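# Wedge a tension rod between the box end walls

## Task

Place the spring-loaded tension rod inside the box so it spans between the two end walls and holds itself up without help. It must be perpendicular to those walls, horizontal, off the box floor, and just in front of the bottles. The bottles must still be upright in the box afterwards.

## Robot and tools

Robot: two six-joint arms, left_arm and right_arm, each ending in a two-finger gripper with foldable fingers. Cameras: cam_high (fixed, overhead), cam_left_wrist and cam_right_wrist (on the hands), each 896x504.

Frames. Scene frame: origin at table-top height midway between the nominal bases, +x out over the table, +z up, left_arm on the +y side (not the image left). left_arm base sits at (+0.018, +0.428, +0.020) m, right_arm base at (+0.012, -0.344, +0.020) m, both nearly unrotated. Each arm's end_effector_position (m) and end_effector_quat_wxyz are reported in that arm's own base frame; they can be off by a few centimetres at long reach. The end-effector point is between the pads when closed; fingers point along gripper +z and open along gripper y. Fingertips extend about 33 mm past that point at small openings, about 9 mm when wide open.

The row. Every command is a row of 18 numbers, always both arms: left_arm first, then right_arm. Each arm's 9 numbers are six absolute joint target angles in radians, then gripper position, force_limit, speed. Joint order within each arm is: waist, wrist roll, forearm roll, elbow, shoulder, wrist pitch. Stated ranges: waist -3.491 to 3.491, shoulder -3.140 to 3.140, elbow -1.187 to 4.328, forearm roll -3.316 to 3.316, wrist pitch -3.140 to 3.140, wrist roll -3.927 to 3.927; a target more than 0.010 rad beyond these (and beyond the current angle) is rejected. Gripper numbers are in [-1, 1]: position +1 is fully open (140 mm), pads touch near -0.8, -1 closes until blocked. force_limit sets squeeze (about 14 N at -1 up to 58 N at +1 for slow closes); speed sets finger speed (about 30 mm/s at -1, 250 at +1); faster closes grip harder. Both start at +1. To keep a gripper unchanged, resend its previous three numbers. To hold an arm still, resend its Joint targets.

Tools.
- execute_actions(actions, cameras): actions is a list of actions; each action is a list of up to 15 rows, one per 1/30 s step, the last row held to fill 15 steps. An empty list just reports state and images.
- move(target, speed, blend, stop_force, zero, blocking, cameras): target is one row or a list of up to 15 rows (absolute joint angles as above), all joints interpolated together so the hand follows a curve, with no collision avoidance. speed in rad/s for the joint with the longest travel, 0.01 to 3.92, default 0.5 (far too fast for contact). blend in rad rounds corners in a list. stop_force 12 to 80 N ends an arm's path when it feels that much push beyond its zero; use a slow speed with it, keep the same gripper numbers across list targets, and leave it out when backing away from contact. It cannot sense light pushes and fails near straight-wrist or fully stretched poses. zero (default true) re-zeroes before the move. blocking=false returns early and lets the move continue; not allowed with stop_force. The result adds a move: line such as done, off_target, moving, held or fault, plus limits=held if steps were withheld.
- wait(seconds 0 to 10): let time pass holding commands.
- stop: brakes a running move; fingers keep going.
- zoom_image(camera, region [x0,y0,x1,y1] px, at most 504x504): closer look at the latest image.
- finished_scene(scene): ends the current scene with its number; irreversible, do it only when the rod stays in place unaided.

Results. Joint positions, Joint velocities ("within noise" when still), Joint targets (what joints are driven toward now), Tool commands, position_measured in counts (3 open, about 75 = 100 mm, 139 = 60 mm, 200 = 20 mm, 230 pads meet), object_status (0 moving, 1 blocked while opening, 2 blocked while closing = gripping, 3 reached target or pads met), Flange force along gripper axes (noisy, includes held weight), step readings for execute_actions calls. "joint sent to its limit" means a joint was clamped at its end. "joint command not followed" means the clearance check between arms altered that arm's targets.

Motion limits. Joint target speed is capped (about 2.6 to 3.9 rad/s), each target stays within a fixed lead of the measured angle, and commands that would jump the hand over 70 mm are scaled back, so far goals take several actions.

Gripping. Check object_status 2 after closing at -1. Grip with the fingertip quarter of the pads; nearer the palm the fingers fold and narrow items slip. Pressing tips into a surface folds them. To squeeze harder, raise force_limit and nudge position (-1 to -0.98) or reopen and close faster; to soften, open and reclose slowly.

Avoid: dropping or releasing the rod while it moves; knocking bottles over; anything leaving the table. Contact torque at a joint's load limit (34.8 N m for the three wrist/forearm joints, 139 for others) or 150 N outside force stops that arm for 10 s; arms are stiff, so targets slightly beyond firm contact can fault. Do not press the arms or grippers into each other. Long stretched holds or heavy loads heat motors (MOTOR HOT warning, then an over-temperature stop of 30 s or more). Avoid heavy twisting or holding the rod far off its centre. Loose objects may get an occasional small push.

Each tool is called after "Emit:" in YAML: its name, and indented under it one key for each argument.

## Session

Emit:
execute_actions:
  actions: []

Emit:
zoom_image:
  camera: "cam_high"
  region: [420, 100, 680, 380]

Scene clock: 0.00 s.
left_arm: end_effector_position=(+0.2241, -0.2439, +0.2987) position_measured=3 object_status=3 end_effector_quat_wxyz=(-0.016, +0.797, -0.524, +0.301) | right_arm: end_effector_position=(+0.4655, +0.1621, +0.2403) position_measured=3 object_status=3 end_effector_quat_wxyz=(-0.240, -0.627, +0.707, -0.220)
Joint names: [waist, wrist roll, forearm roll, elbow, shoulder, wrist pitch]
Joint positions: left_arm=[-0.208 0.621 0.189 -0.603 -0.919 -1.303] | right_arm=[0.858 -0.946 0.385 0.251 0.443 -1.924]
Joint velocities: within noise
Flange force (N): no reading
Joint targets: left_arm=[-0.208 0.621 0.189 -0.603 -0.919 -1.303] | right_arm=[0.858 -0.946 0.385 0.251 0.443 -1.924]
Tool commands: left_gripper/position=+1.0 left_gripper/force_limit=+1.0 left_gripper/speed=+1.0 right_gripper/position=+1.0 right_gripper/force_limit=+1.0 right_gripper/speed=+1.0
camera_calibration:
cam_left_wrist: T_world_to_cam=[[-0.830575, -0.439885, -0.341534, 0.188414], [-0.409688, 0.898028, -0.160315, 0.362851], [0.377228, 0.00676872, -0.926096, 0.336468], [0, 0, 0, 1]] pos_world=[0.178222, -0.245248, 0.434122]
cam_right_wrist: T_world_to_cam=[[-0.995045, 0.0991521, -0.0073087, 0.458556], [0.0965609, 0.946298, -0.308538, -0.122105], [-0.023676, -0.307715, -0.951184, 0.434624], [0, 0, 0, 1]] pos_world=[0.478365, 0.203821, 0.379084]

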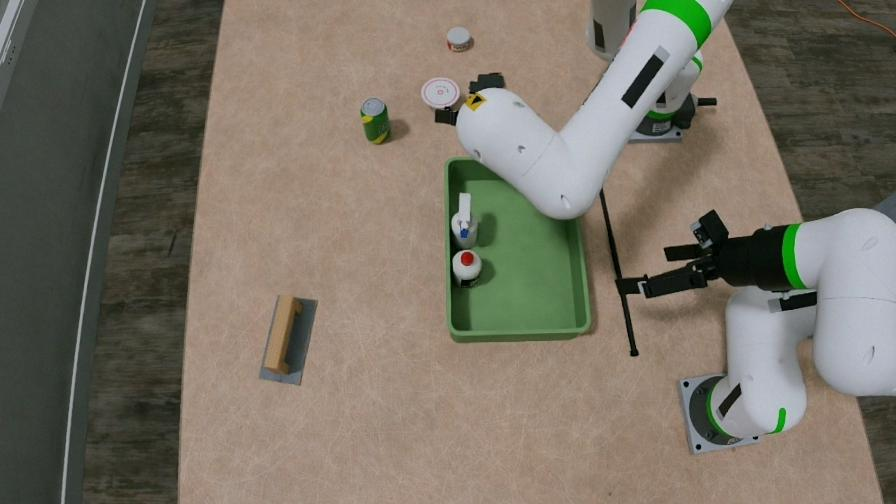

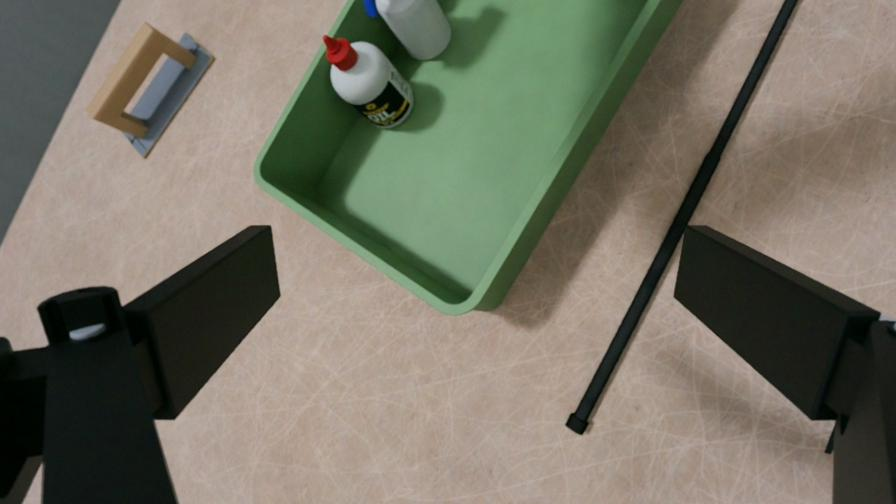

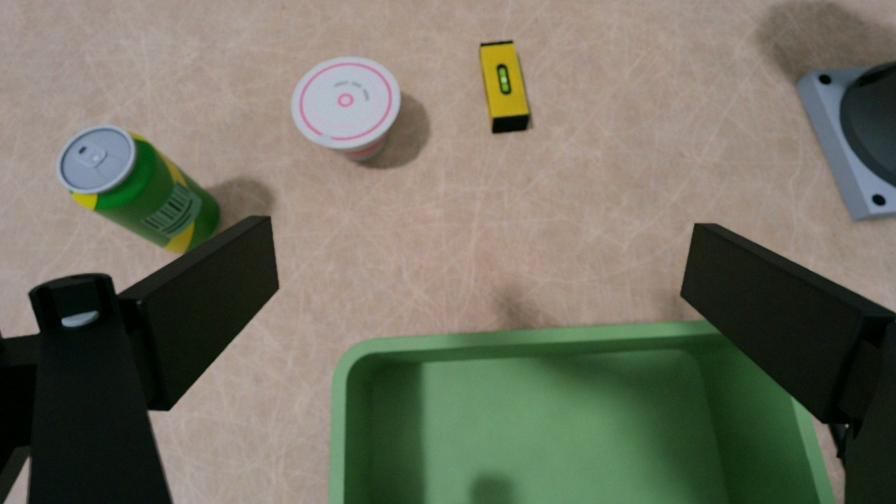

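Scaled by 1.800.

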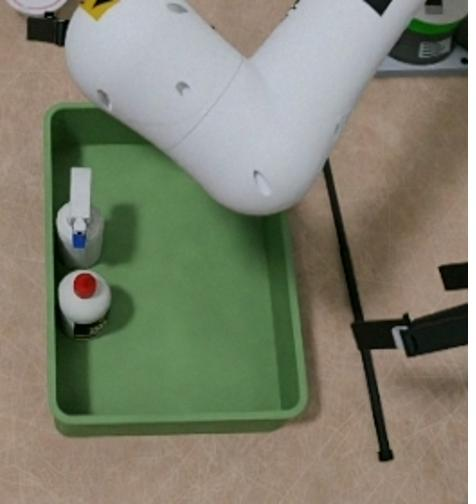

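Emit:
move:
  target:
    - [-0.408,3.556,0,-0.4131,-0.4783,-1.636,-0.45,1,0,-0.4,-0.946,0.385,-0.4048,-0.4634,-1.63,-0.45,1,0]
    - [-0.408,3.556,0,-0.4131,-0.4783,-1.636,-0.45,1,0,-0.4,-3.5178,3.142,-0.4048,-0.4634,1.6294,-0.45,1,0]
    - [-0.408,3.556,0,-0.4131,-0.4783,-1.636,-0.45,1,0,0.3988,-3.5178,3.142,-0.4048,-0.4634,1.6294,-0.45,1,0]
  speed: [0.9,1.0,0.8]

Scene clock: 23.43 s.
left_arm: end_effector_position=(+0.1691, -0.2147, +0.2205) position_measured=186 object_status=3 end_effector_quat_wxyz=(+0.000, +0.705, +0.709, +0.000) | right_arm: end_effector_position=(+0.1763, +0.2152, +0.2204) position_measured=186 object_status=3 end_effector_quat_wxyz=(+0.000, +0.715, -0.699, +0.000)
Joint names: [waist, wrist roll, forearm roll, elbow, shoulder, wrist pitch]
Joint positions: left_arm=[-0.408 3.556 0 -0.413 -0.478 -1.636] | right_arm=[0.399 -3.518 3.142 -0.405 -0.463 1.629]
Joint velocities: within noise
Flange force (N): left_arm=[4.4 -4.4 10.3] | right_arm=[-7.7 -1.7 -7.0]
Joint targets: left_arm=[-0.408 3.556 0.000 -0.413 -0.478 -1.636] | right_arm=[0.399 -3.518 3.142 -0.405 -0.463 1.629]
move: done
camera_calibration:
cam_left_wrist: T_world_to_cam=[[0.999974, -0.00532571, 0.00487065, -0.163676], [-0.00664237, -0.943063, 0.332548, -0.270572], [0.00282228, -0.332572, -0.943074, 0.278801], [0, 0, 0, 1]] pos_world=[0.161088, -0.163317, 0.353705]
cam_right_wrist: T_world_to_cam=[[-0.999248, -0.0377778, -0.00869235, 0.195969], [-0.0384695, 0.938749, 0.342447, -0.268538], [-0.00477697, 0.342524, -0.939497, 0.279253], [0, 0, 0, 1]] pos_world=[0.186825, 0.163842, 0.356021]

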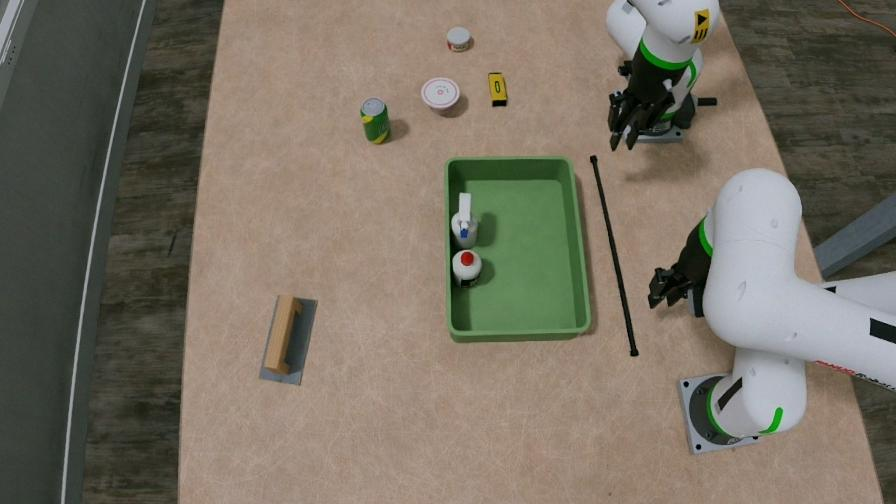

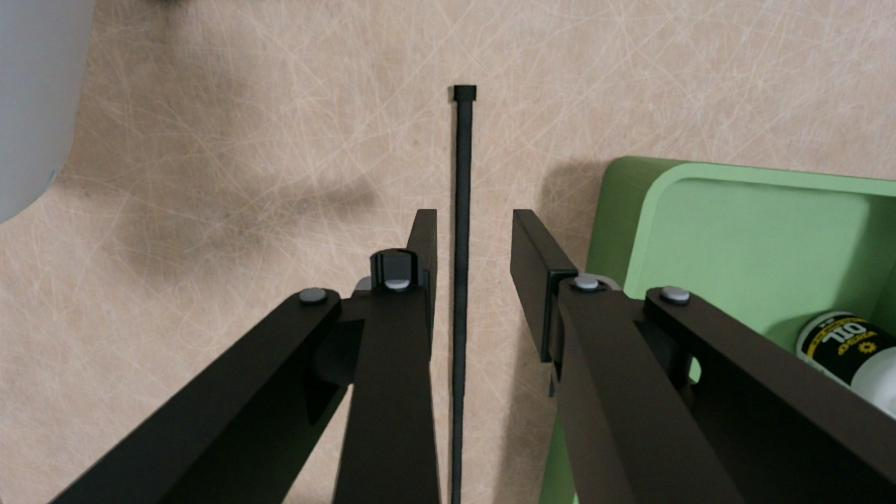

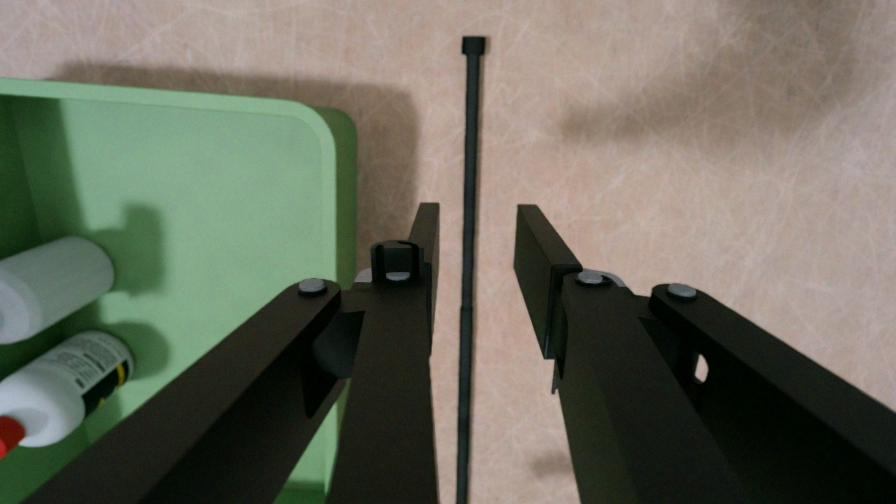

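Emit:
zoom_image:
  camera: "cam_right_wrist"
  region: [400, 20, 560, 500]

Emit:
zoom_image:
  camera: "cam_left_wrist"
  region: [380, 60, 540, 500]

Scaled by 1.050.

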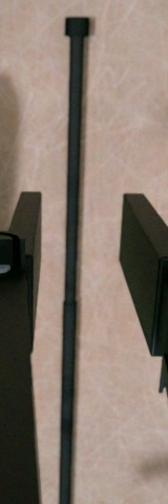

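Scaled by 1.145.

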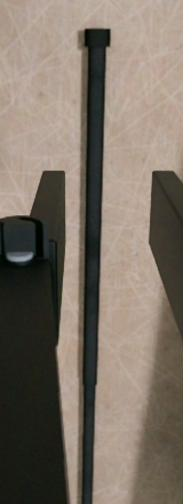

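Emit:
move:
  target:
    - [-0.4596,3.6012,0,-0.7258,-0.3683,-1.2133,-0.45,1,0,0.3286,-3.4536,3.142,-0.7814,-0.4619,1.2513,-0.45,1,0]
    - [-0.4596,3.6012,0,-0.7922,-0.3137,-1.0923,-0.45,1,0,0.3286,-3.4536,3.142,-0.8518,-0.4089,1.1279,-0.45,1,0]
  speed: [0.4,0.12]
  cameras: ["cam_left_wrist","cam_right_wrist"]

Scene clock: 63.03 s.
left_arm: end_effector_position=(+0.1710, -0.2297, +0.0205) position_measured=186 object_status=3 end_effector_quat_wxyz=(+0.000, +0.707, +0.707, +0.000) | right_arm: end_effector_position=(+0.1715, +0.1957, +0.0204) position_measured=186 object_status=3 end_effector_quat_wxyz=(+0.000, +0.713, -0.701, +0.000)
Joint names: [waist, wrist roll, forearm roll, elbow, shoulder, wrist pitch]
Joint positions: left_arm=[-0.46 3.601 0 -0.792 -0.314 -1.092] | right_arm=[0.329 -3.454 3.142 -0.852 -0.409 1.128]
Joint velocities: within noise
Flange force (N): left_arm=[5.6 -4.2 6.9] | right_arm=[-9.3 -4.3 -4.3]
Joint targets: left_arm=[-0.460 3.601 0.000 -0.792 -0.314 -1.092] | right_arm=[0.329 -3.454 3.142 -0.852 -0.409 1.128]
move: done
camera_calibration:
cam_left_wrist: T_world_to_cam=[[0.99992, -0.0116503, 0.0049363, -0.166199], [-0.0126287, -0.943026, 0.332478, -0.217115], [0.000781611, -0.332514, -0.943098, 0.0855673], [0, 0, 0, 1]] pos_world=[0.163377, -0.178229, 0.153705]
cam_right_wrist: T_world_to_cam=[[-0.999448, -0.0320868, -0.00860139, 0.187597], [-0.0330915, 0.938914, 0.342557, -0.182864], [-0.00291561, 0.342653, -0.939458, 0.09768], [0, 0, 0, 1]] pos_world=[0.181727, 0.144243, 0.156021]
Images, in order (width x height): cam_left_wrist 896x504, cam_right_wrist 896x504.

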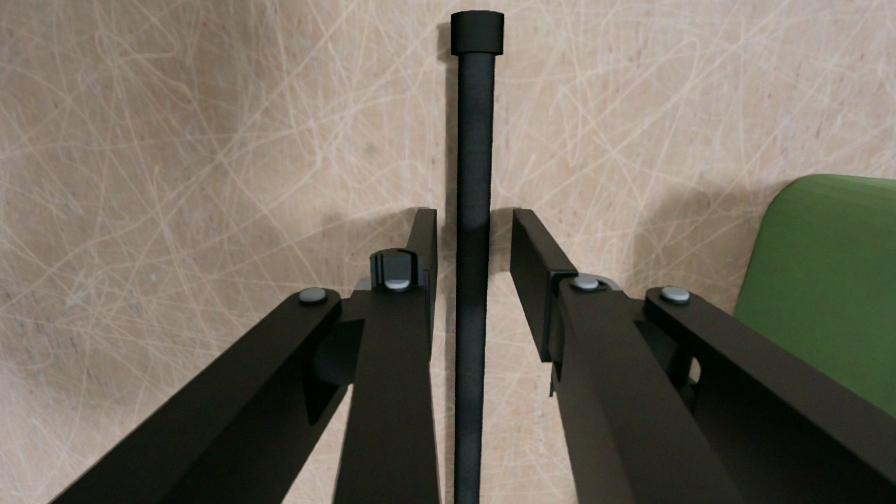

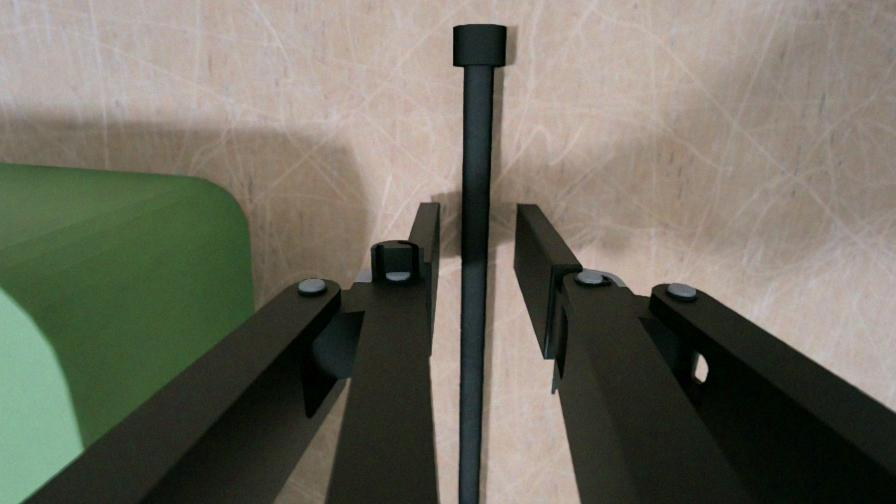

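Emit:
move:
  target: [-0.4596,3.6012,0,-0.7922,-0.3137,-1.0923,-1,1,0,0.3286,-3.4536,3.142,-0.8518,-0.4089,1.1279,-1,1,0]
  speed: 0.1
  cameras: ["cam_left_wrist","cam_right_wrist"]

Emit:
move:
  target:
    - [-0.5262,3.6678,0,-0.7070,-0.3019,-1.1657,-1,1,0,0.3286,-3.4536,3.142,-0.7996,-0.4505,1.2217,-1,1,0]
    - [-0.5262,3.6678,0,-0.6182,-0.3528,-1.3054,-1,1,0,0.3286,-3.4536,3.142,-0.7037,-0.4966,1.3637,-1,1,0]
    - [-0.5262,3.6678,0,-0.4968,-0.3851,-1.4591,-1,1,0,0.3286,-3.4536,3.142,-0.5755,-0.5204,1.5157,-1,1,0]
    - [-0.5262,3.6678,0,-0.3615,-0.3917,-1.6010,-1,1,0,0.3286,-3.4536,3.142,-0.4346,-0.5179,1.6541,-1,1,0]
    - [-0.3698,3.4778,0,-0.2164,-0.1921,-1.5465,-1,1,0,0.2393,-3.3973,3.142,-0.2992,-0.2999,1.5715,-1,1,0]
    - [-0.2786,3.3532,0,-0.0068,0.0343,-1.5297,-1,1,0,0.1911,-3.3827,3.142,-0.1142,-0.0751,1.5317,-1,1,0]
  speed: [0.12,0.15,0.2,0.2,0.22,0.22]
  blend: 0.03

Scene clock: 115.10 s.
left_arm: end_effector_position=(+0.1710, -0.2297, +0.0205) position_measured=216 object_status=2 end_effector_quat_wxyz=(+0.000, +0.707, +0.707, +0.000) | right_arm: end_effector_position=(+0.1715, +0.1957, +0.0203) position_measured=219 object_status=2 end_effector_quat_wxyz=(+0.000, +0.713, -0.701, +0.000)
Joint names: [waist, wrist roll, forearm roll, elbow, shoulder, wrist pitch]
Joint positions: left_arm=[-0.46 3.601 0 -0.792 -0.314 -1.092] | right_arm=[0.329 -3.454 3.142 -0.852 -0.409 1.128]
Joint velocities: within noise
Flange force (N): left_arm=[7.7 -7.8 1.1] | right_arm=[-6.2 -4.6 -10.5]
Joint targets: left_arm=[-0.460 3.601 0.000 -0.792 -0.314 -1.092] | right_arm=[0.329 -3.454 3.142 -0.852 -0.409 1.128]
move: done
camera_calibration:
cam_left_wrist: T_world_to_cam=[[0.99992, -0.0116829, 0.00484178, -0.166191], [-0.0126281, -0.943026, 0.332479, -0.217115], [0.000681612, -0.332514, -0.943098, 0.0855834], [0, 0, 0, 1]] pos_world=[0.163377, -0.178229, 0.153705]
cam_right_wrist: T_world_to_cam=[[-0.999445, -0.0321465, -0.00872831, 0.187625], [-0.033191, 0.938912, 0.342553, -0.182845], [-0.00281674, 0.342652, -0.939458, 0.0976621], [0, 0, 0, 1]] pos_world=[0.181727, 0.144243, 0.156021]
Images, in order (width x height): cam_left_wrist 896x504, cam_right_wrist 896x504.

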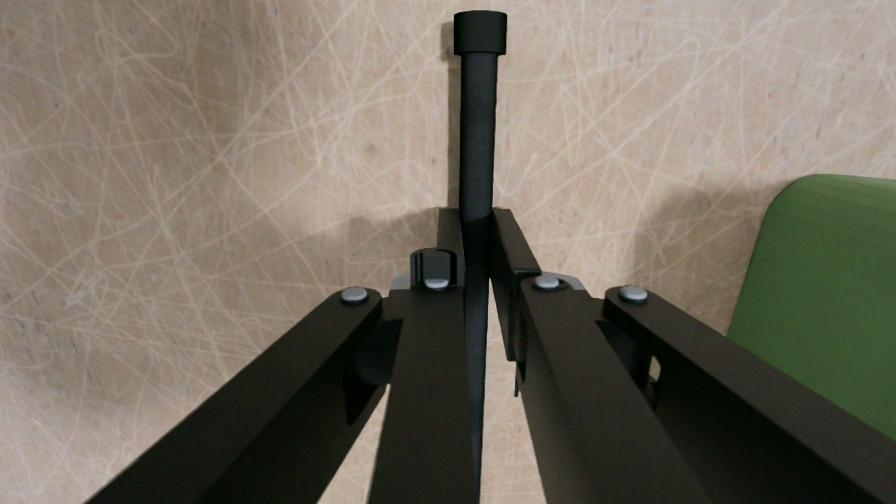

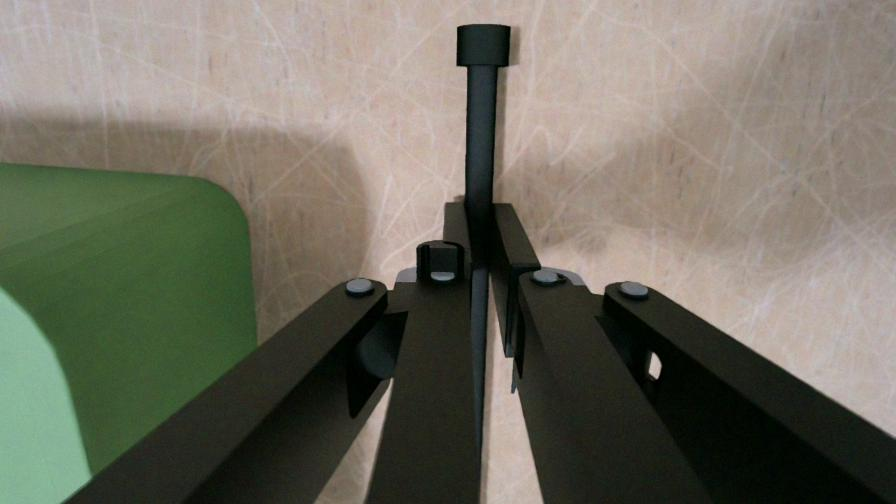

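Scene clock: 120.73 s.
left_arm: end_effector_position=(+0.3908, -0.2470, +0.2206) position_measured=216 object_status=2 end_effector_quat_wxyz=(+0.000, +0.730, +0.683, +0.000) | right_arm: end_effector_position=(+0.3669, +0.2033, +0.2205) position_measured=219 object_status=2 end_effector_quat_wxyz=(+0.000, +0.689, -0.725, +0.000)
Joint names: [waist, wrist roll, forearm roll, elbow, shoulder, wrist pitch]
Joint positions: left_arm=[-0.279 3.353 0 -0.007 0.034 -1.53] | right_arm=[0.191 -3.383 3.142 -0.114 -0.075 1.532]
Joint velocities: within noise
Flange force (N): left_arm=[10.5 -8.9 11.1] | right_arm=[2.3 -10.4 -6.2]
Joint targets: left_arm=[-0.279 3.353 0.000 -0.007 0.034 -1.530] | right_arm=[0.191 -3.383 3.142 -0.114 -0.075 1.532]
move: done
camera_calibration:
cam_left_wrist: T_world_to_cam=[[0.996894, -0.0785986, 0.00486749, -0.402424], [-0.0757405, -0.940052, 0.332513, -0.271825], [-0.0215593, -0.331849, -0.943086, 0.277239], [0, 0, 0, 1]] pos_world=[0.386564, -0.195158, 0.353805]
cam_right_wrist: T_world_to_cam=[[-0.999365, 0.0345785, -0.00859879, 0.371345], [0.0295447, 0.939052, 0.342502, -0.275049], [0.0199179, 0.34203, -0.939478, 0.27539], [0, 0, 0, 1]] pos_world=[0.37375, 0.151253, 0.356121]

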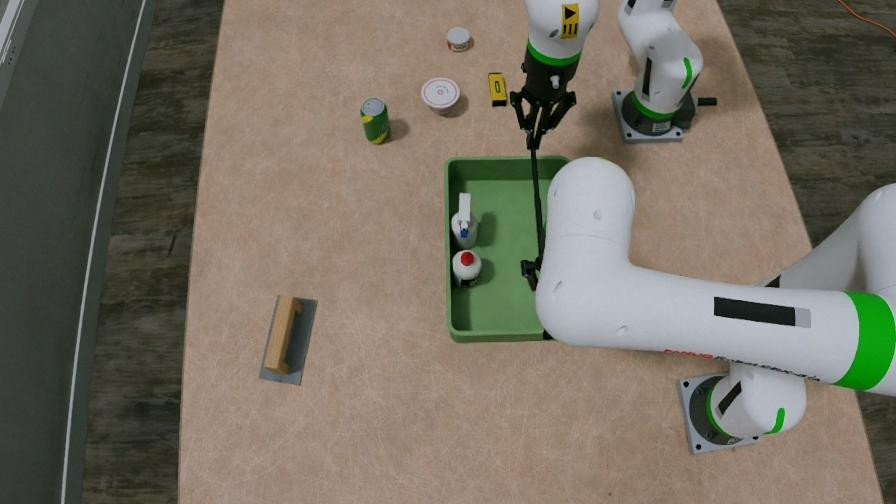

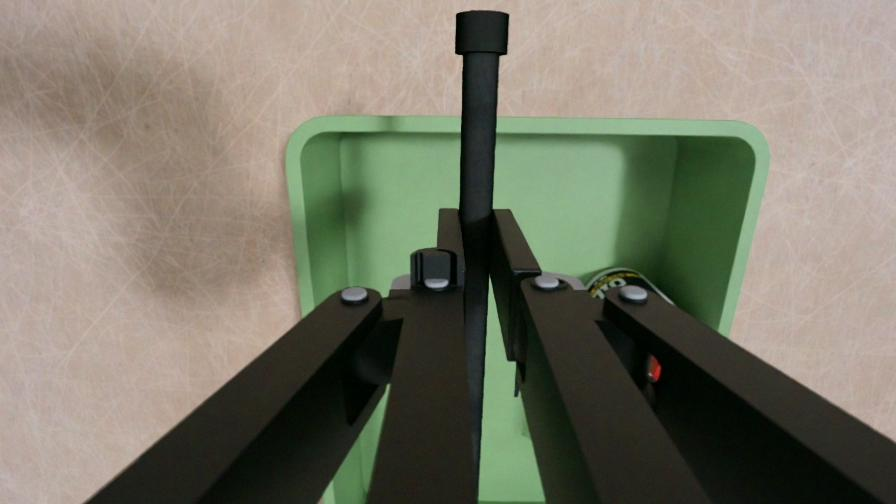

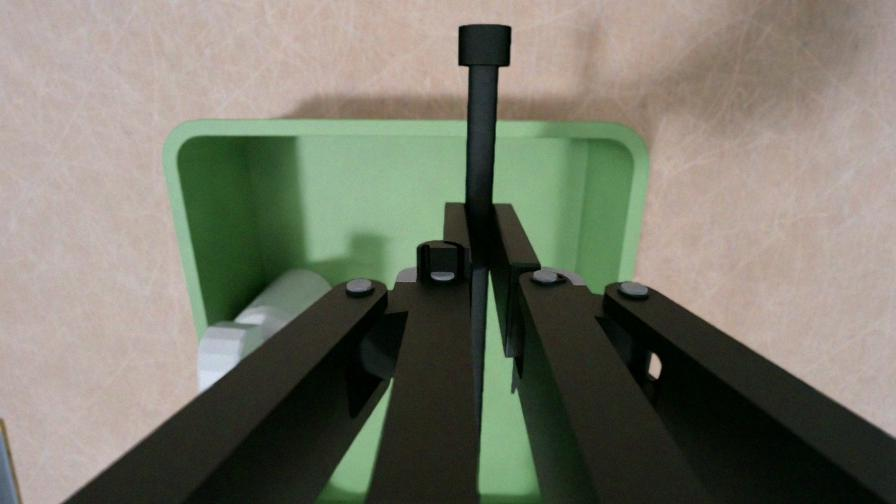

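Emit:
move:
  target:
    - [-0.3897,3.4643,0,0.0668,0.1036,-1.5340,-1,1,0,0.3131,-3.5047,3.142,-0.0397,0.0023,1.5288,-1,1,0]
    - [-0.3897,3.4643,0,-0.0933,0.1287,-1.3488,-1,1,0,0.3131,-3.5047,3.142,-0.2006,0.0290,1.3412,-1,1,0]
  speed: [0.07,0.15]

Scene clock: 126.97 s.
left_arm: end_effector_position=(+0.3873, -0.2996, +0.1405) position_measured=216 object_status=2 end_effector_quat_wxyz=(+0.000, +0.730, +0.683, +0.000) | right_arm: end_effector_position=(+0.3697, +0.2562, +0.1404) position_measured=219 object_status=2 end_effector_quat_wxyz=(+0.000, +0.689, -0.725, +0.000)
Joint names: [waist, wrist roll, forearm roll, elbow, shoulder, wrist pitch]
Joint positions: left_arm=[-0.39 3.464 0 -0.093 0.129 -1.349] | right_arm=[0.313 -3.505 3.142 -0.2 0.029 1.341]
Joint velocities: within noise
Flange force (N): left_arm=[18.7 -12.1 9.1] | right_arm=[9.1 -9.7 -3.8]
Joint targets: left_arm=[-0.390 3.464 0.000 -0.093 0.129 -1.349] | right_arm=[0.313 -3.505 3.142 -0.201 0.029 1.341]
move: done
camera_calibration:
cam_left_wrist: T_world_to_cam=[[0.996894, -0.0785986, 0.00486749, -0.40268], [-0.0757405, -0.940052, 0.332513, -0.294903], [-0.0215593, -0.331849, -0.943086, 0.184167], [0, 0, 0, 1]] pos_world=[0.383064, -0.247758, 0.273705]
cam_right_wrist: T_world_to_cam=[[-0.999366, 0.0345174, -0.00872619, 0.371574], [0.0294436, 0.939055, 0.342503, -0.297368], [0.0200167, 0.342029, -0.939476, 0.182048], [0, 0, 0, 1]] pos_world=[0.37645, 0.204153, 0.276121]

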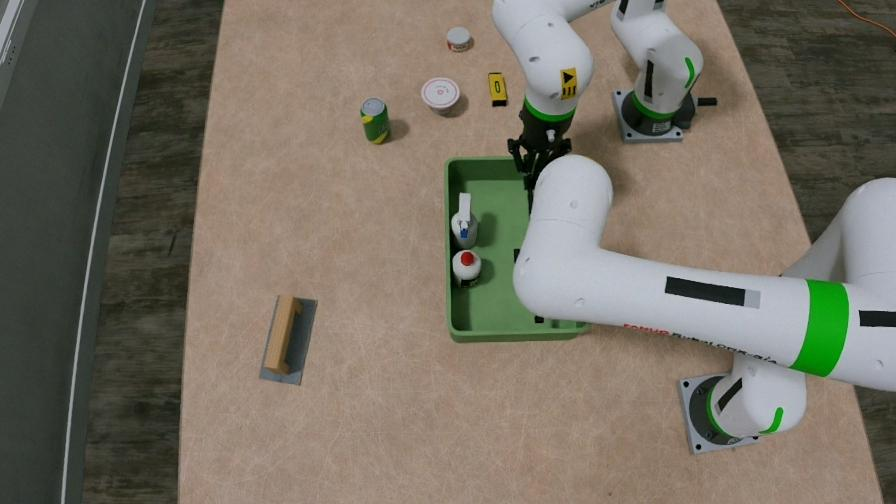

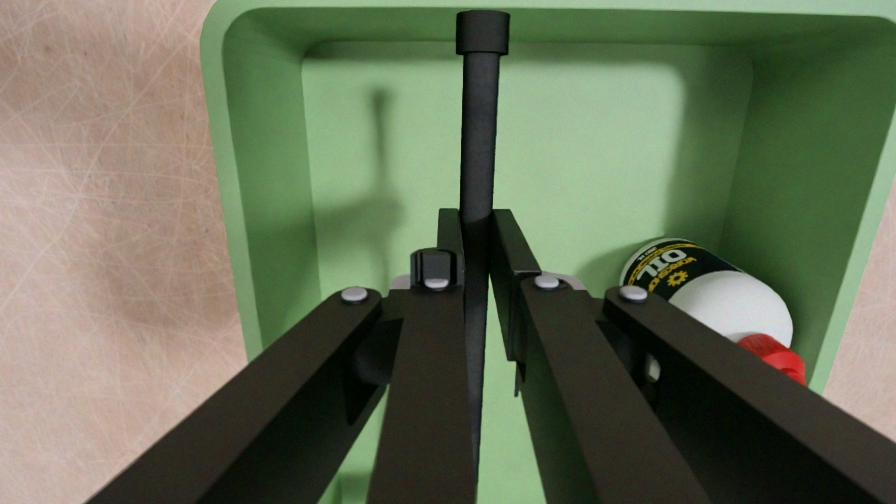

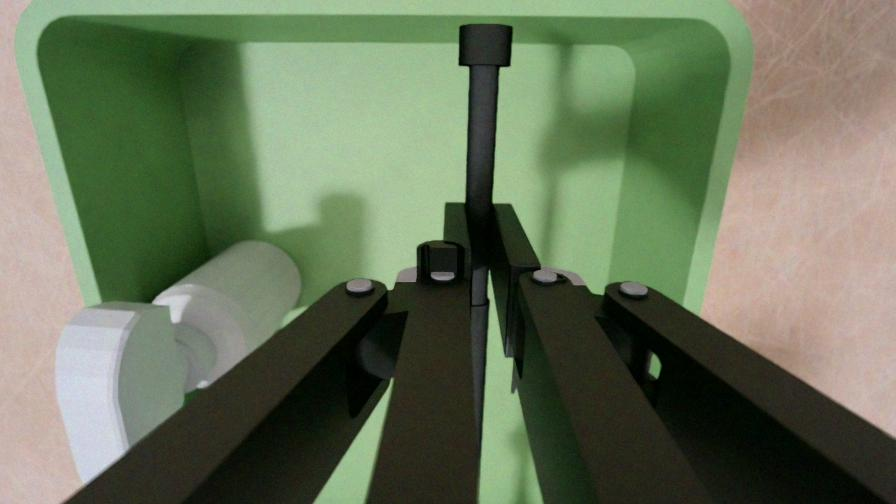

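Emit:
move:
  target:
    - [-0.3897,3.4643,0,-0.2155,0.1878,-1.1675,-1,1,0,0.3131,-3.5047,3.142,-0.326,0.0914,1.1534,-1,1,0]
    - [-0.3617,3.4363,0,-0.1047,0.2775,-1.1886,-1,1,0,0.2791,-3.4707,3.142,-0.2254,0.1795,1.1659,-1,1,0]
    - [-0.3382,3.4128,0,0.0168,0.3689,-1.2187,-1,1,0,0.2507,-3.4423,3.142,-0.1155,0.2689,1.1864,-1,1,0]
  speed: [0.07,0.06,0.05]
  blend: [0,0.02,0]
  stop_force: 14

Scene clock: 148.67 s.
left_arm: end_effector_position=(+0.4771, -0.3056, +0.0626) position_measured=216 object_status=2 end_effector_quat_wxyz=(+0.000, +0.730, +0.683, +0.000) | right_arm: end_effector_position=(+0.4594, +0.2517, +0.0624) position_measured=219 object_status=2 end_effector_quat_wxyz=(+0.000, +0.689, -0.725, +0.000)
Joint names: [waist, wrist roll, forearm roll, elbow, shoulder, wrist pitch]
Joint positions: left_arm=[-0.338 3.413 0 0.017 0.369 -1.219] | right_arm=[0.251 -3.442 3.142 -0.115 0.269 1.186]
Joint velocities: within noise
Flange force (N): left_arm=[18.1 -12.0 8.8] | right_arm=[7.3 -12.6 -3.5]
Joint targets: left_arm=[-0.338 3.413 0.000 0.017 0.369 -1.219] | right_arm=[0.251 -3.442 3.142 -0.115 0.269 1.186]
move: done
camera_calibration:
cam_left_wrist: T_world_to_cam=[[0.996894, -0.0785986, 0.00486749, -0.492293], [-0.0757405, -0.940052, 0.332513, -0.267839], [-0.0215593, -0.331849, -0.943086, 0.110646], [0, 0, 0, 1]] pos_world=[0.472864, -0.253758, 0.195805]
cam_right_wrist: T_world_to_cam=[[-0.999368, 0.0344843, -0.00863191, 0.460777], [0.0294449, 0.939056, 0.3425, -0.269165], [0.0199167, 0.34203, -0.939478, 0.108523], [0, 0, 0, 1]] pos_world=[0.46625, 0.199753, 0.198121]

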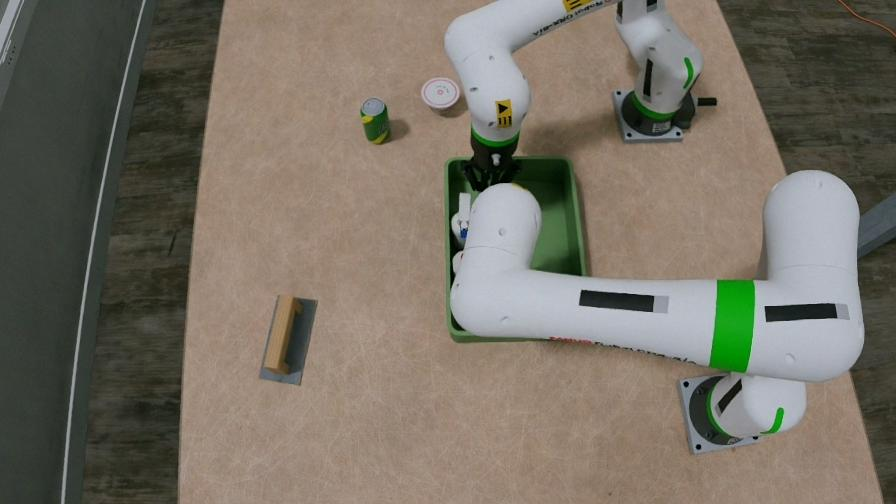

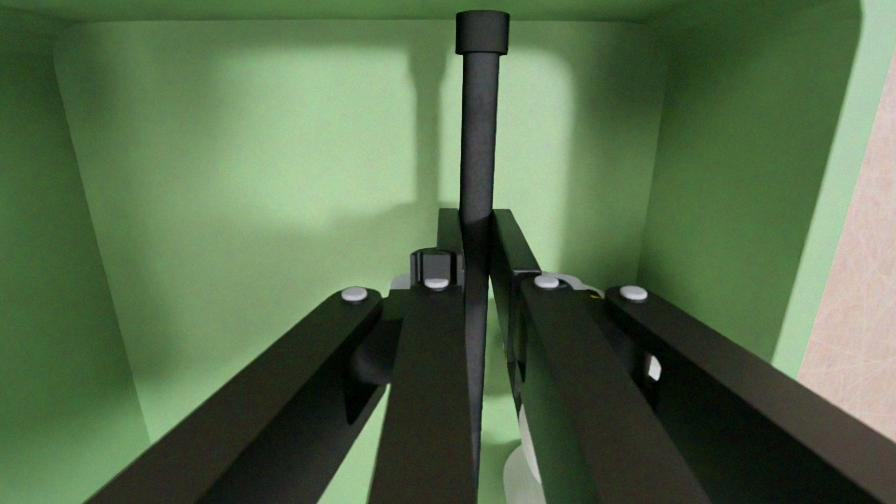

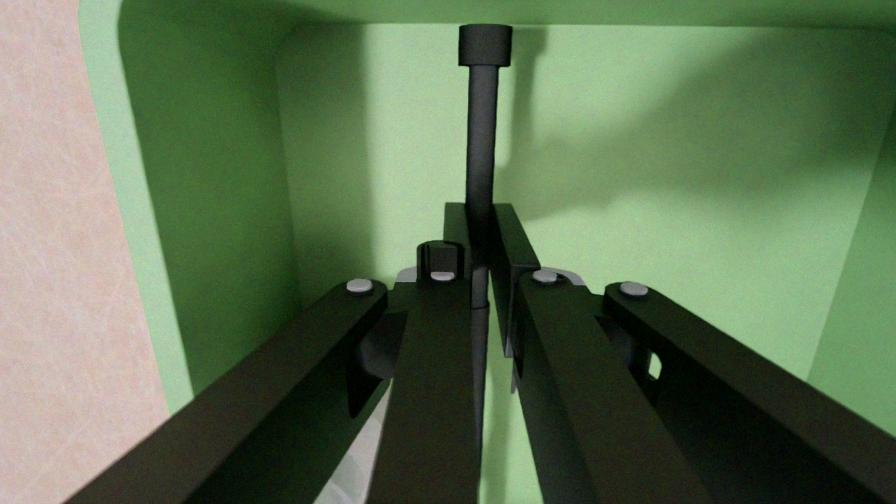

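Emit:
move:
  target: [-0.3134,3.388,0,-0.0044,0.3534,-1.2130,-1,1,0,0.2240,-3.4156,3.142,-0.1369,0.2520,1.1819,-1,1,0]
  speed: 0.01
  stop_force: 12

Scene clock: 159.97 s.
left_arm: end_effector_position=(+0.4777, -0.2982, +0.0626) position_measured=216 object_status=2 end_effector_quat_wxyz=(+0.000, +0.730, +0.683, +0.000) | right_arm: end_effector_position=(+0.4592, +0.2443, +0.0625) position_measured=219 object_status=2 end_effector_quat_wxyz=(+0.000, +0.689, -0.724, +0.000)
Joint names: [waist, wrist roll, forearm roll, elbow, shoulder, wrist pitch]
Joint positions: left_arm=[-0.325 3.4 0 0.006 0.361 -1.216] | right_arm=[0.237 -3.428 3.142 -0.127 0.26 1.184]
Joint velocities: within noise
Flange force (N): left_arm=[3.6 -11.8 9.9] | right_arm=[-7.1 -12.3 -1.5]
Joint targets: left_arm=[-0.325 3.400 0.000 0.006 0.361 -1.216] | right_arm=[0.237 -3.428 3.142 -0.127 0.260 1.184]
move: contact (left_arm, right_arm); left_arm: the waist is farthest, 0.012 rad from its target; right_arm: the waist is farthest, 0.013 rad from its target
camera_calibration:
cam_left_wrist: T_world_to_cam=[[0.996883, -0.0787255, 0.00513084, -0.492387], [-0.0759459, -0.94001, 0.332587, -0.260744], [-0.0213601, -0.33194, -0.943059, 0.112993], [0, 0, 0, 1]] pos_world=[0.473464, -0.246359, 0.195805]
cam_right_wrist: T_world_to_cam=[[-0.999369, 0.0344259, -0.00875057, 0.460768], [0.0293456, 0.938994, 0.342679, -0.262184], [0.0200138, 0.342206, -0.939412, 0.110968], [0, 0, 0, 1]] pos_world=[0.46595, 0.192353, 0.198121]

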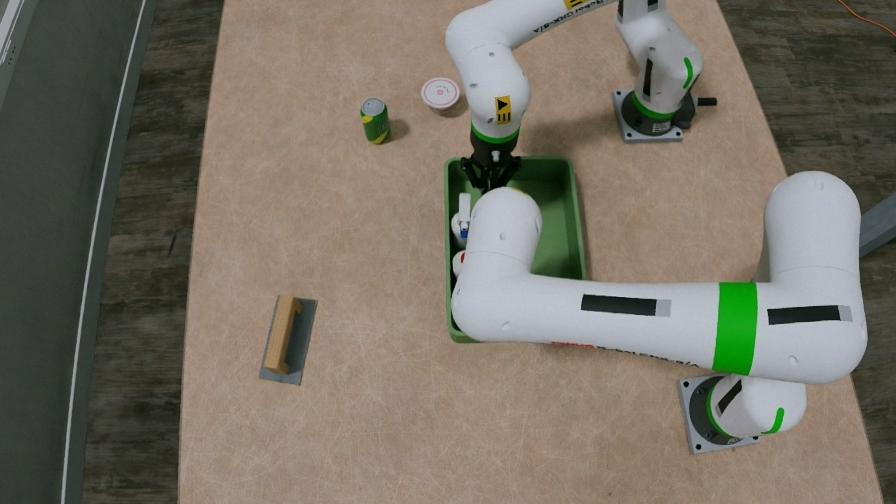

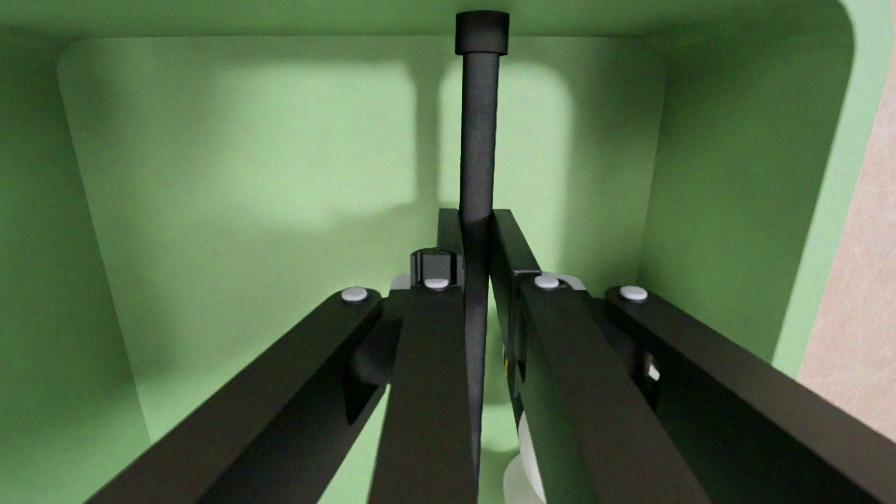

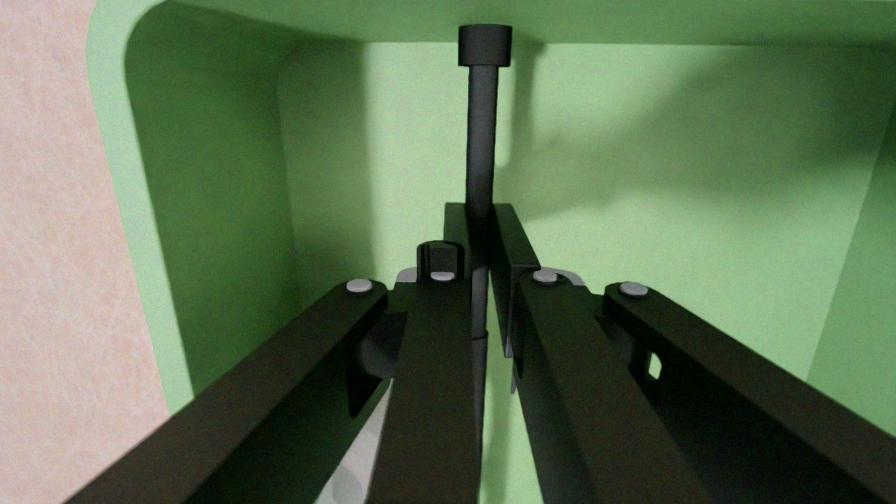

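Emit:
move:
  target: [-0.325,3.400,0,0.006,0.361,-1.216,-0.5,1,-1,0.237,-3.428,3.142,-0.127,0.260,1.184,-1,1,0]
  speed: 0.01
  cameras: ["cam_left_wrist"]

Emit:
move:
  target: [-0.325,3.400,0,0.006,0.361,-1.216,-0.5,1,-1,0.237,-3.428,3.142,-0.127,0.260,1.184,-0.5,1,-1]
  speed: 0.01
  cameras: ["cam_left_wrist","cam_right_wrist"]

Scene clock: 171.93 s.
left_arm: end_effector_position=(+0.4777, -0.2982, +0.0626) position_measured=192 object_status=0 end_effector_quat_wxyz=(+0.000, +0.730, +0.683, +0.000) | right_arm: end_effector_position=(+0.4589, +0.2444, +0.0623) position_measured=219 object_status=2 end_effector_quat_wxyz=(+0.000, +0.689, -0.724, +0.000)
Joint names: [waist, wrist roll, forearm roll, elbow, shoulder, wrist pitch]
Joint positions: left_arm=[-0.325 3.4 0 0.006 0.361 -1.216] | right_arm=[0.237 -3.428 3.142 -0.127 0.26 1.184]
Joint velocities: within noise
Flange force (N): left_arm=[4.1 -7.2 7.2] | right_arm=[-6.3 -9.4 -3.4]
Joint targets: left_arm=[-0.325 3.400 0.000 0.006 0.361 -1.216] | right_arm=[0.237 -3.428 3.142 -0.127 0.260 1.184]
move: done
camera_calibration:
cam_left_wrist: T_world_to_cam=[[0.996932, -0.0781285, 0.00470478, -0.49228], [-0.0752433, -0.940092, 0.332513, -0.261074], [-0.0215558, -0.331846, -0.943087, 0.113116], [0, 0, 0, 1]] pos_world=[0.473564, -0.246357, 0.195804]
Images, in order (width x height): cam_left_wrist 896x504.

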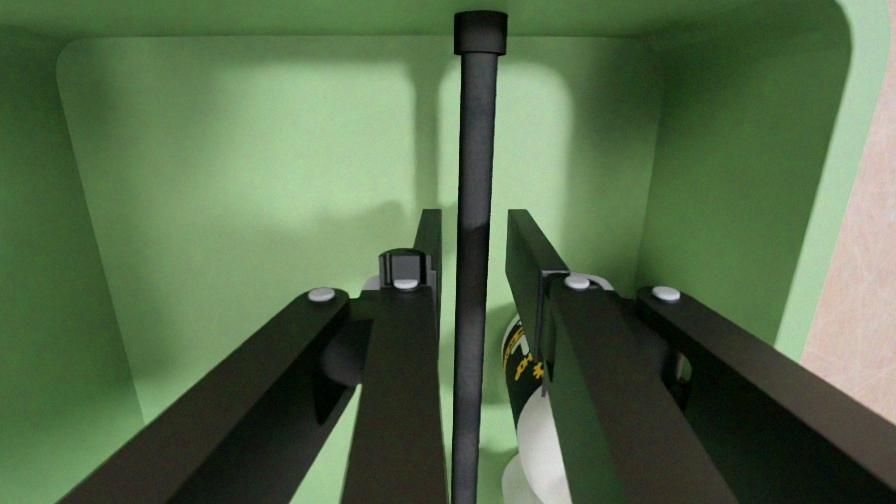

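Scene clock: 172.80 s.
left_arm: end_effector_position=(+0.4777, -0.2982, +0.0626) position_measured=192 object_status=3 end_effector_quat_wxyz=(+0.000, +0.730, +0.683, +0.000) | right_arm: end_effector_position=(+0.4589, +0.2445, +0.0623) position_measured=192 object_status=0 end_effector_quat_wxyz=(+0.000, +0.689, -0.724, +0.000)
Joint names: [waist, wrist roll, forearm roll, elbow, shoulder, wrist pitch]
Joint positions: left_arm=[-0.325 3.4 0 0.006 0.361 -1.216] | right_arm=[0.237 -3.428 3.142 -0.127 0.26 1.184]
Joint velocities: within noise
Flange force (N): left_arm=[3.4 -7.1 7.2] | right_arm=[-6.7 -8.7 -3.8]
Joint targets: left_arm=[-0.325 3.400 0.000 0.006 0.361 -1.216] | right_arm=[0.237 -3.428 3.142 -0.127 0.260 1.184]
move: done
camera_calibration:
cam_left_wrist: T_world_to_cam=[[0.996932, -0.0781285, 0.00470478, -0.49228], [-0.0752433, -0.940092, 0.332513, -0.261074], [-0.0215558, -0.331846, -0.943087, 0.113116], [0, 0, 0, 1]] pos_world=[0.473564, -0.246357, 0.195804]
cam_right_wrist: T_world_to_cam=[[-0.99939, 0.033881, -0.00842042, 0.460613], [0.0289507, 0.939078, 0.342482, -0.262031], [0.0195111, 0.342029, -0.939487, 0.111126], [0, 0, 0, 1]] pos_world=[0.46575, 0.192453, 0.198021]
Images, in order (width x height): cam_left_wrist 896x504, cam_right_wrist 896x504.

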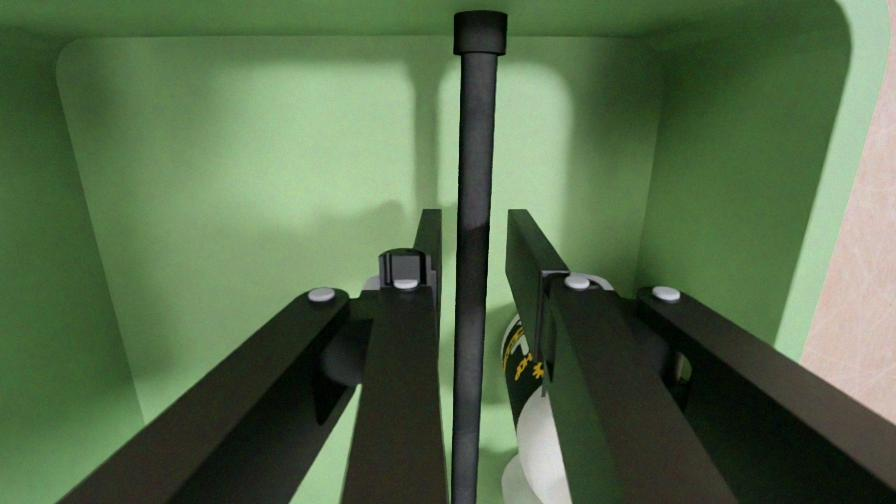

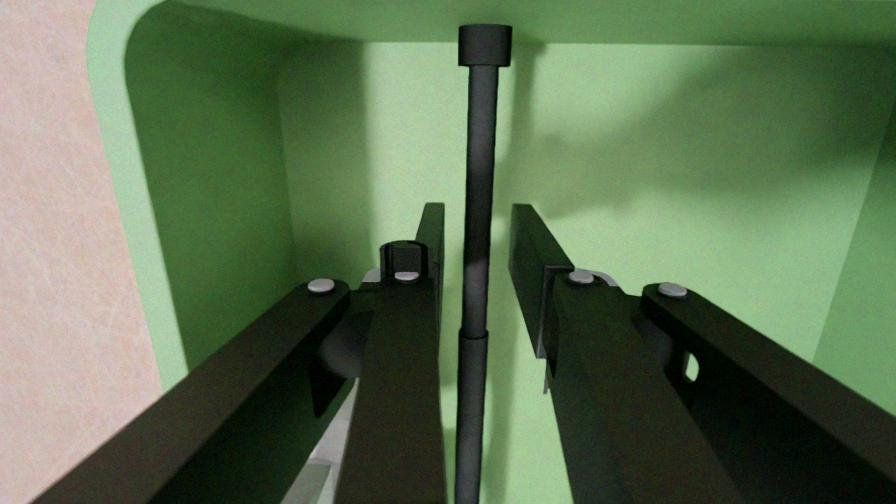

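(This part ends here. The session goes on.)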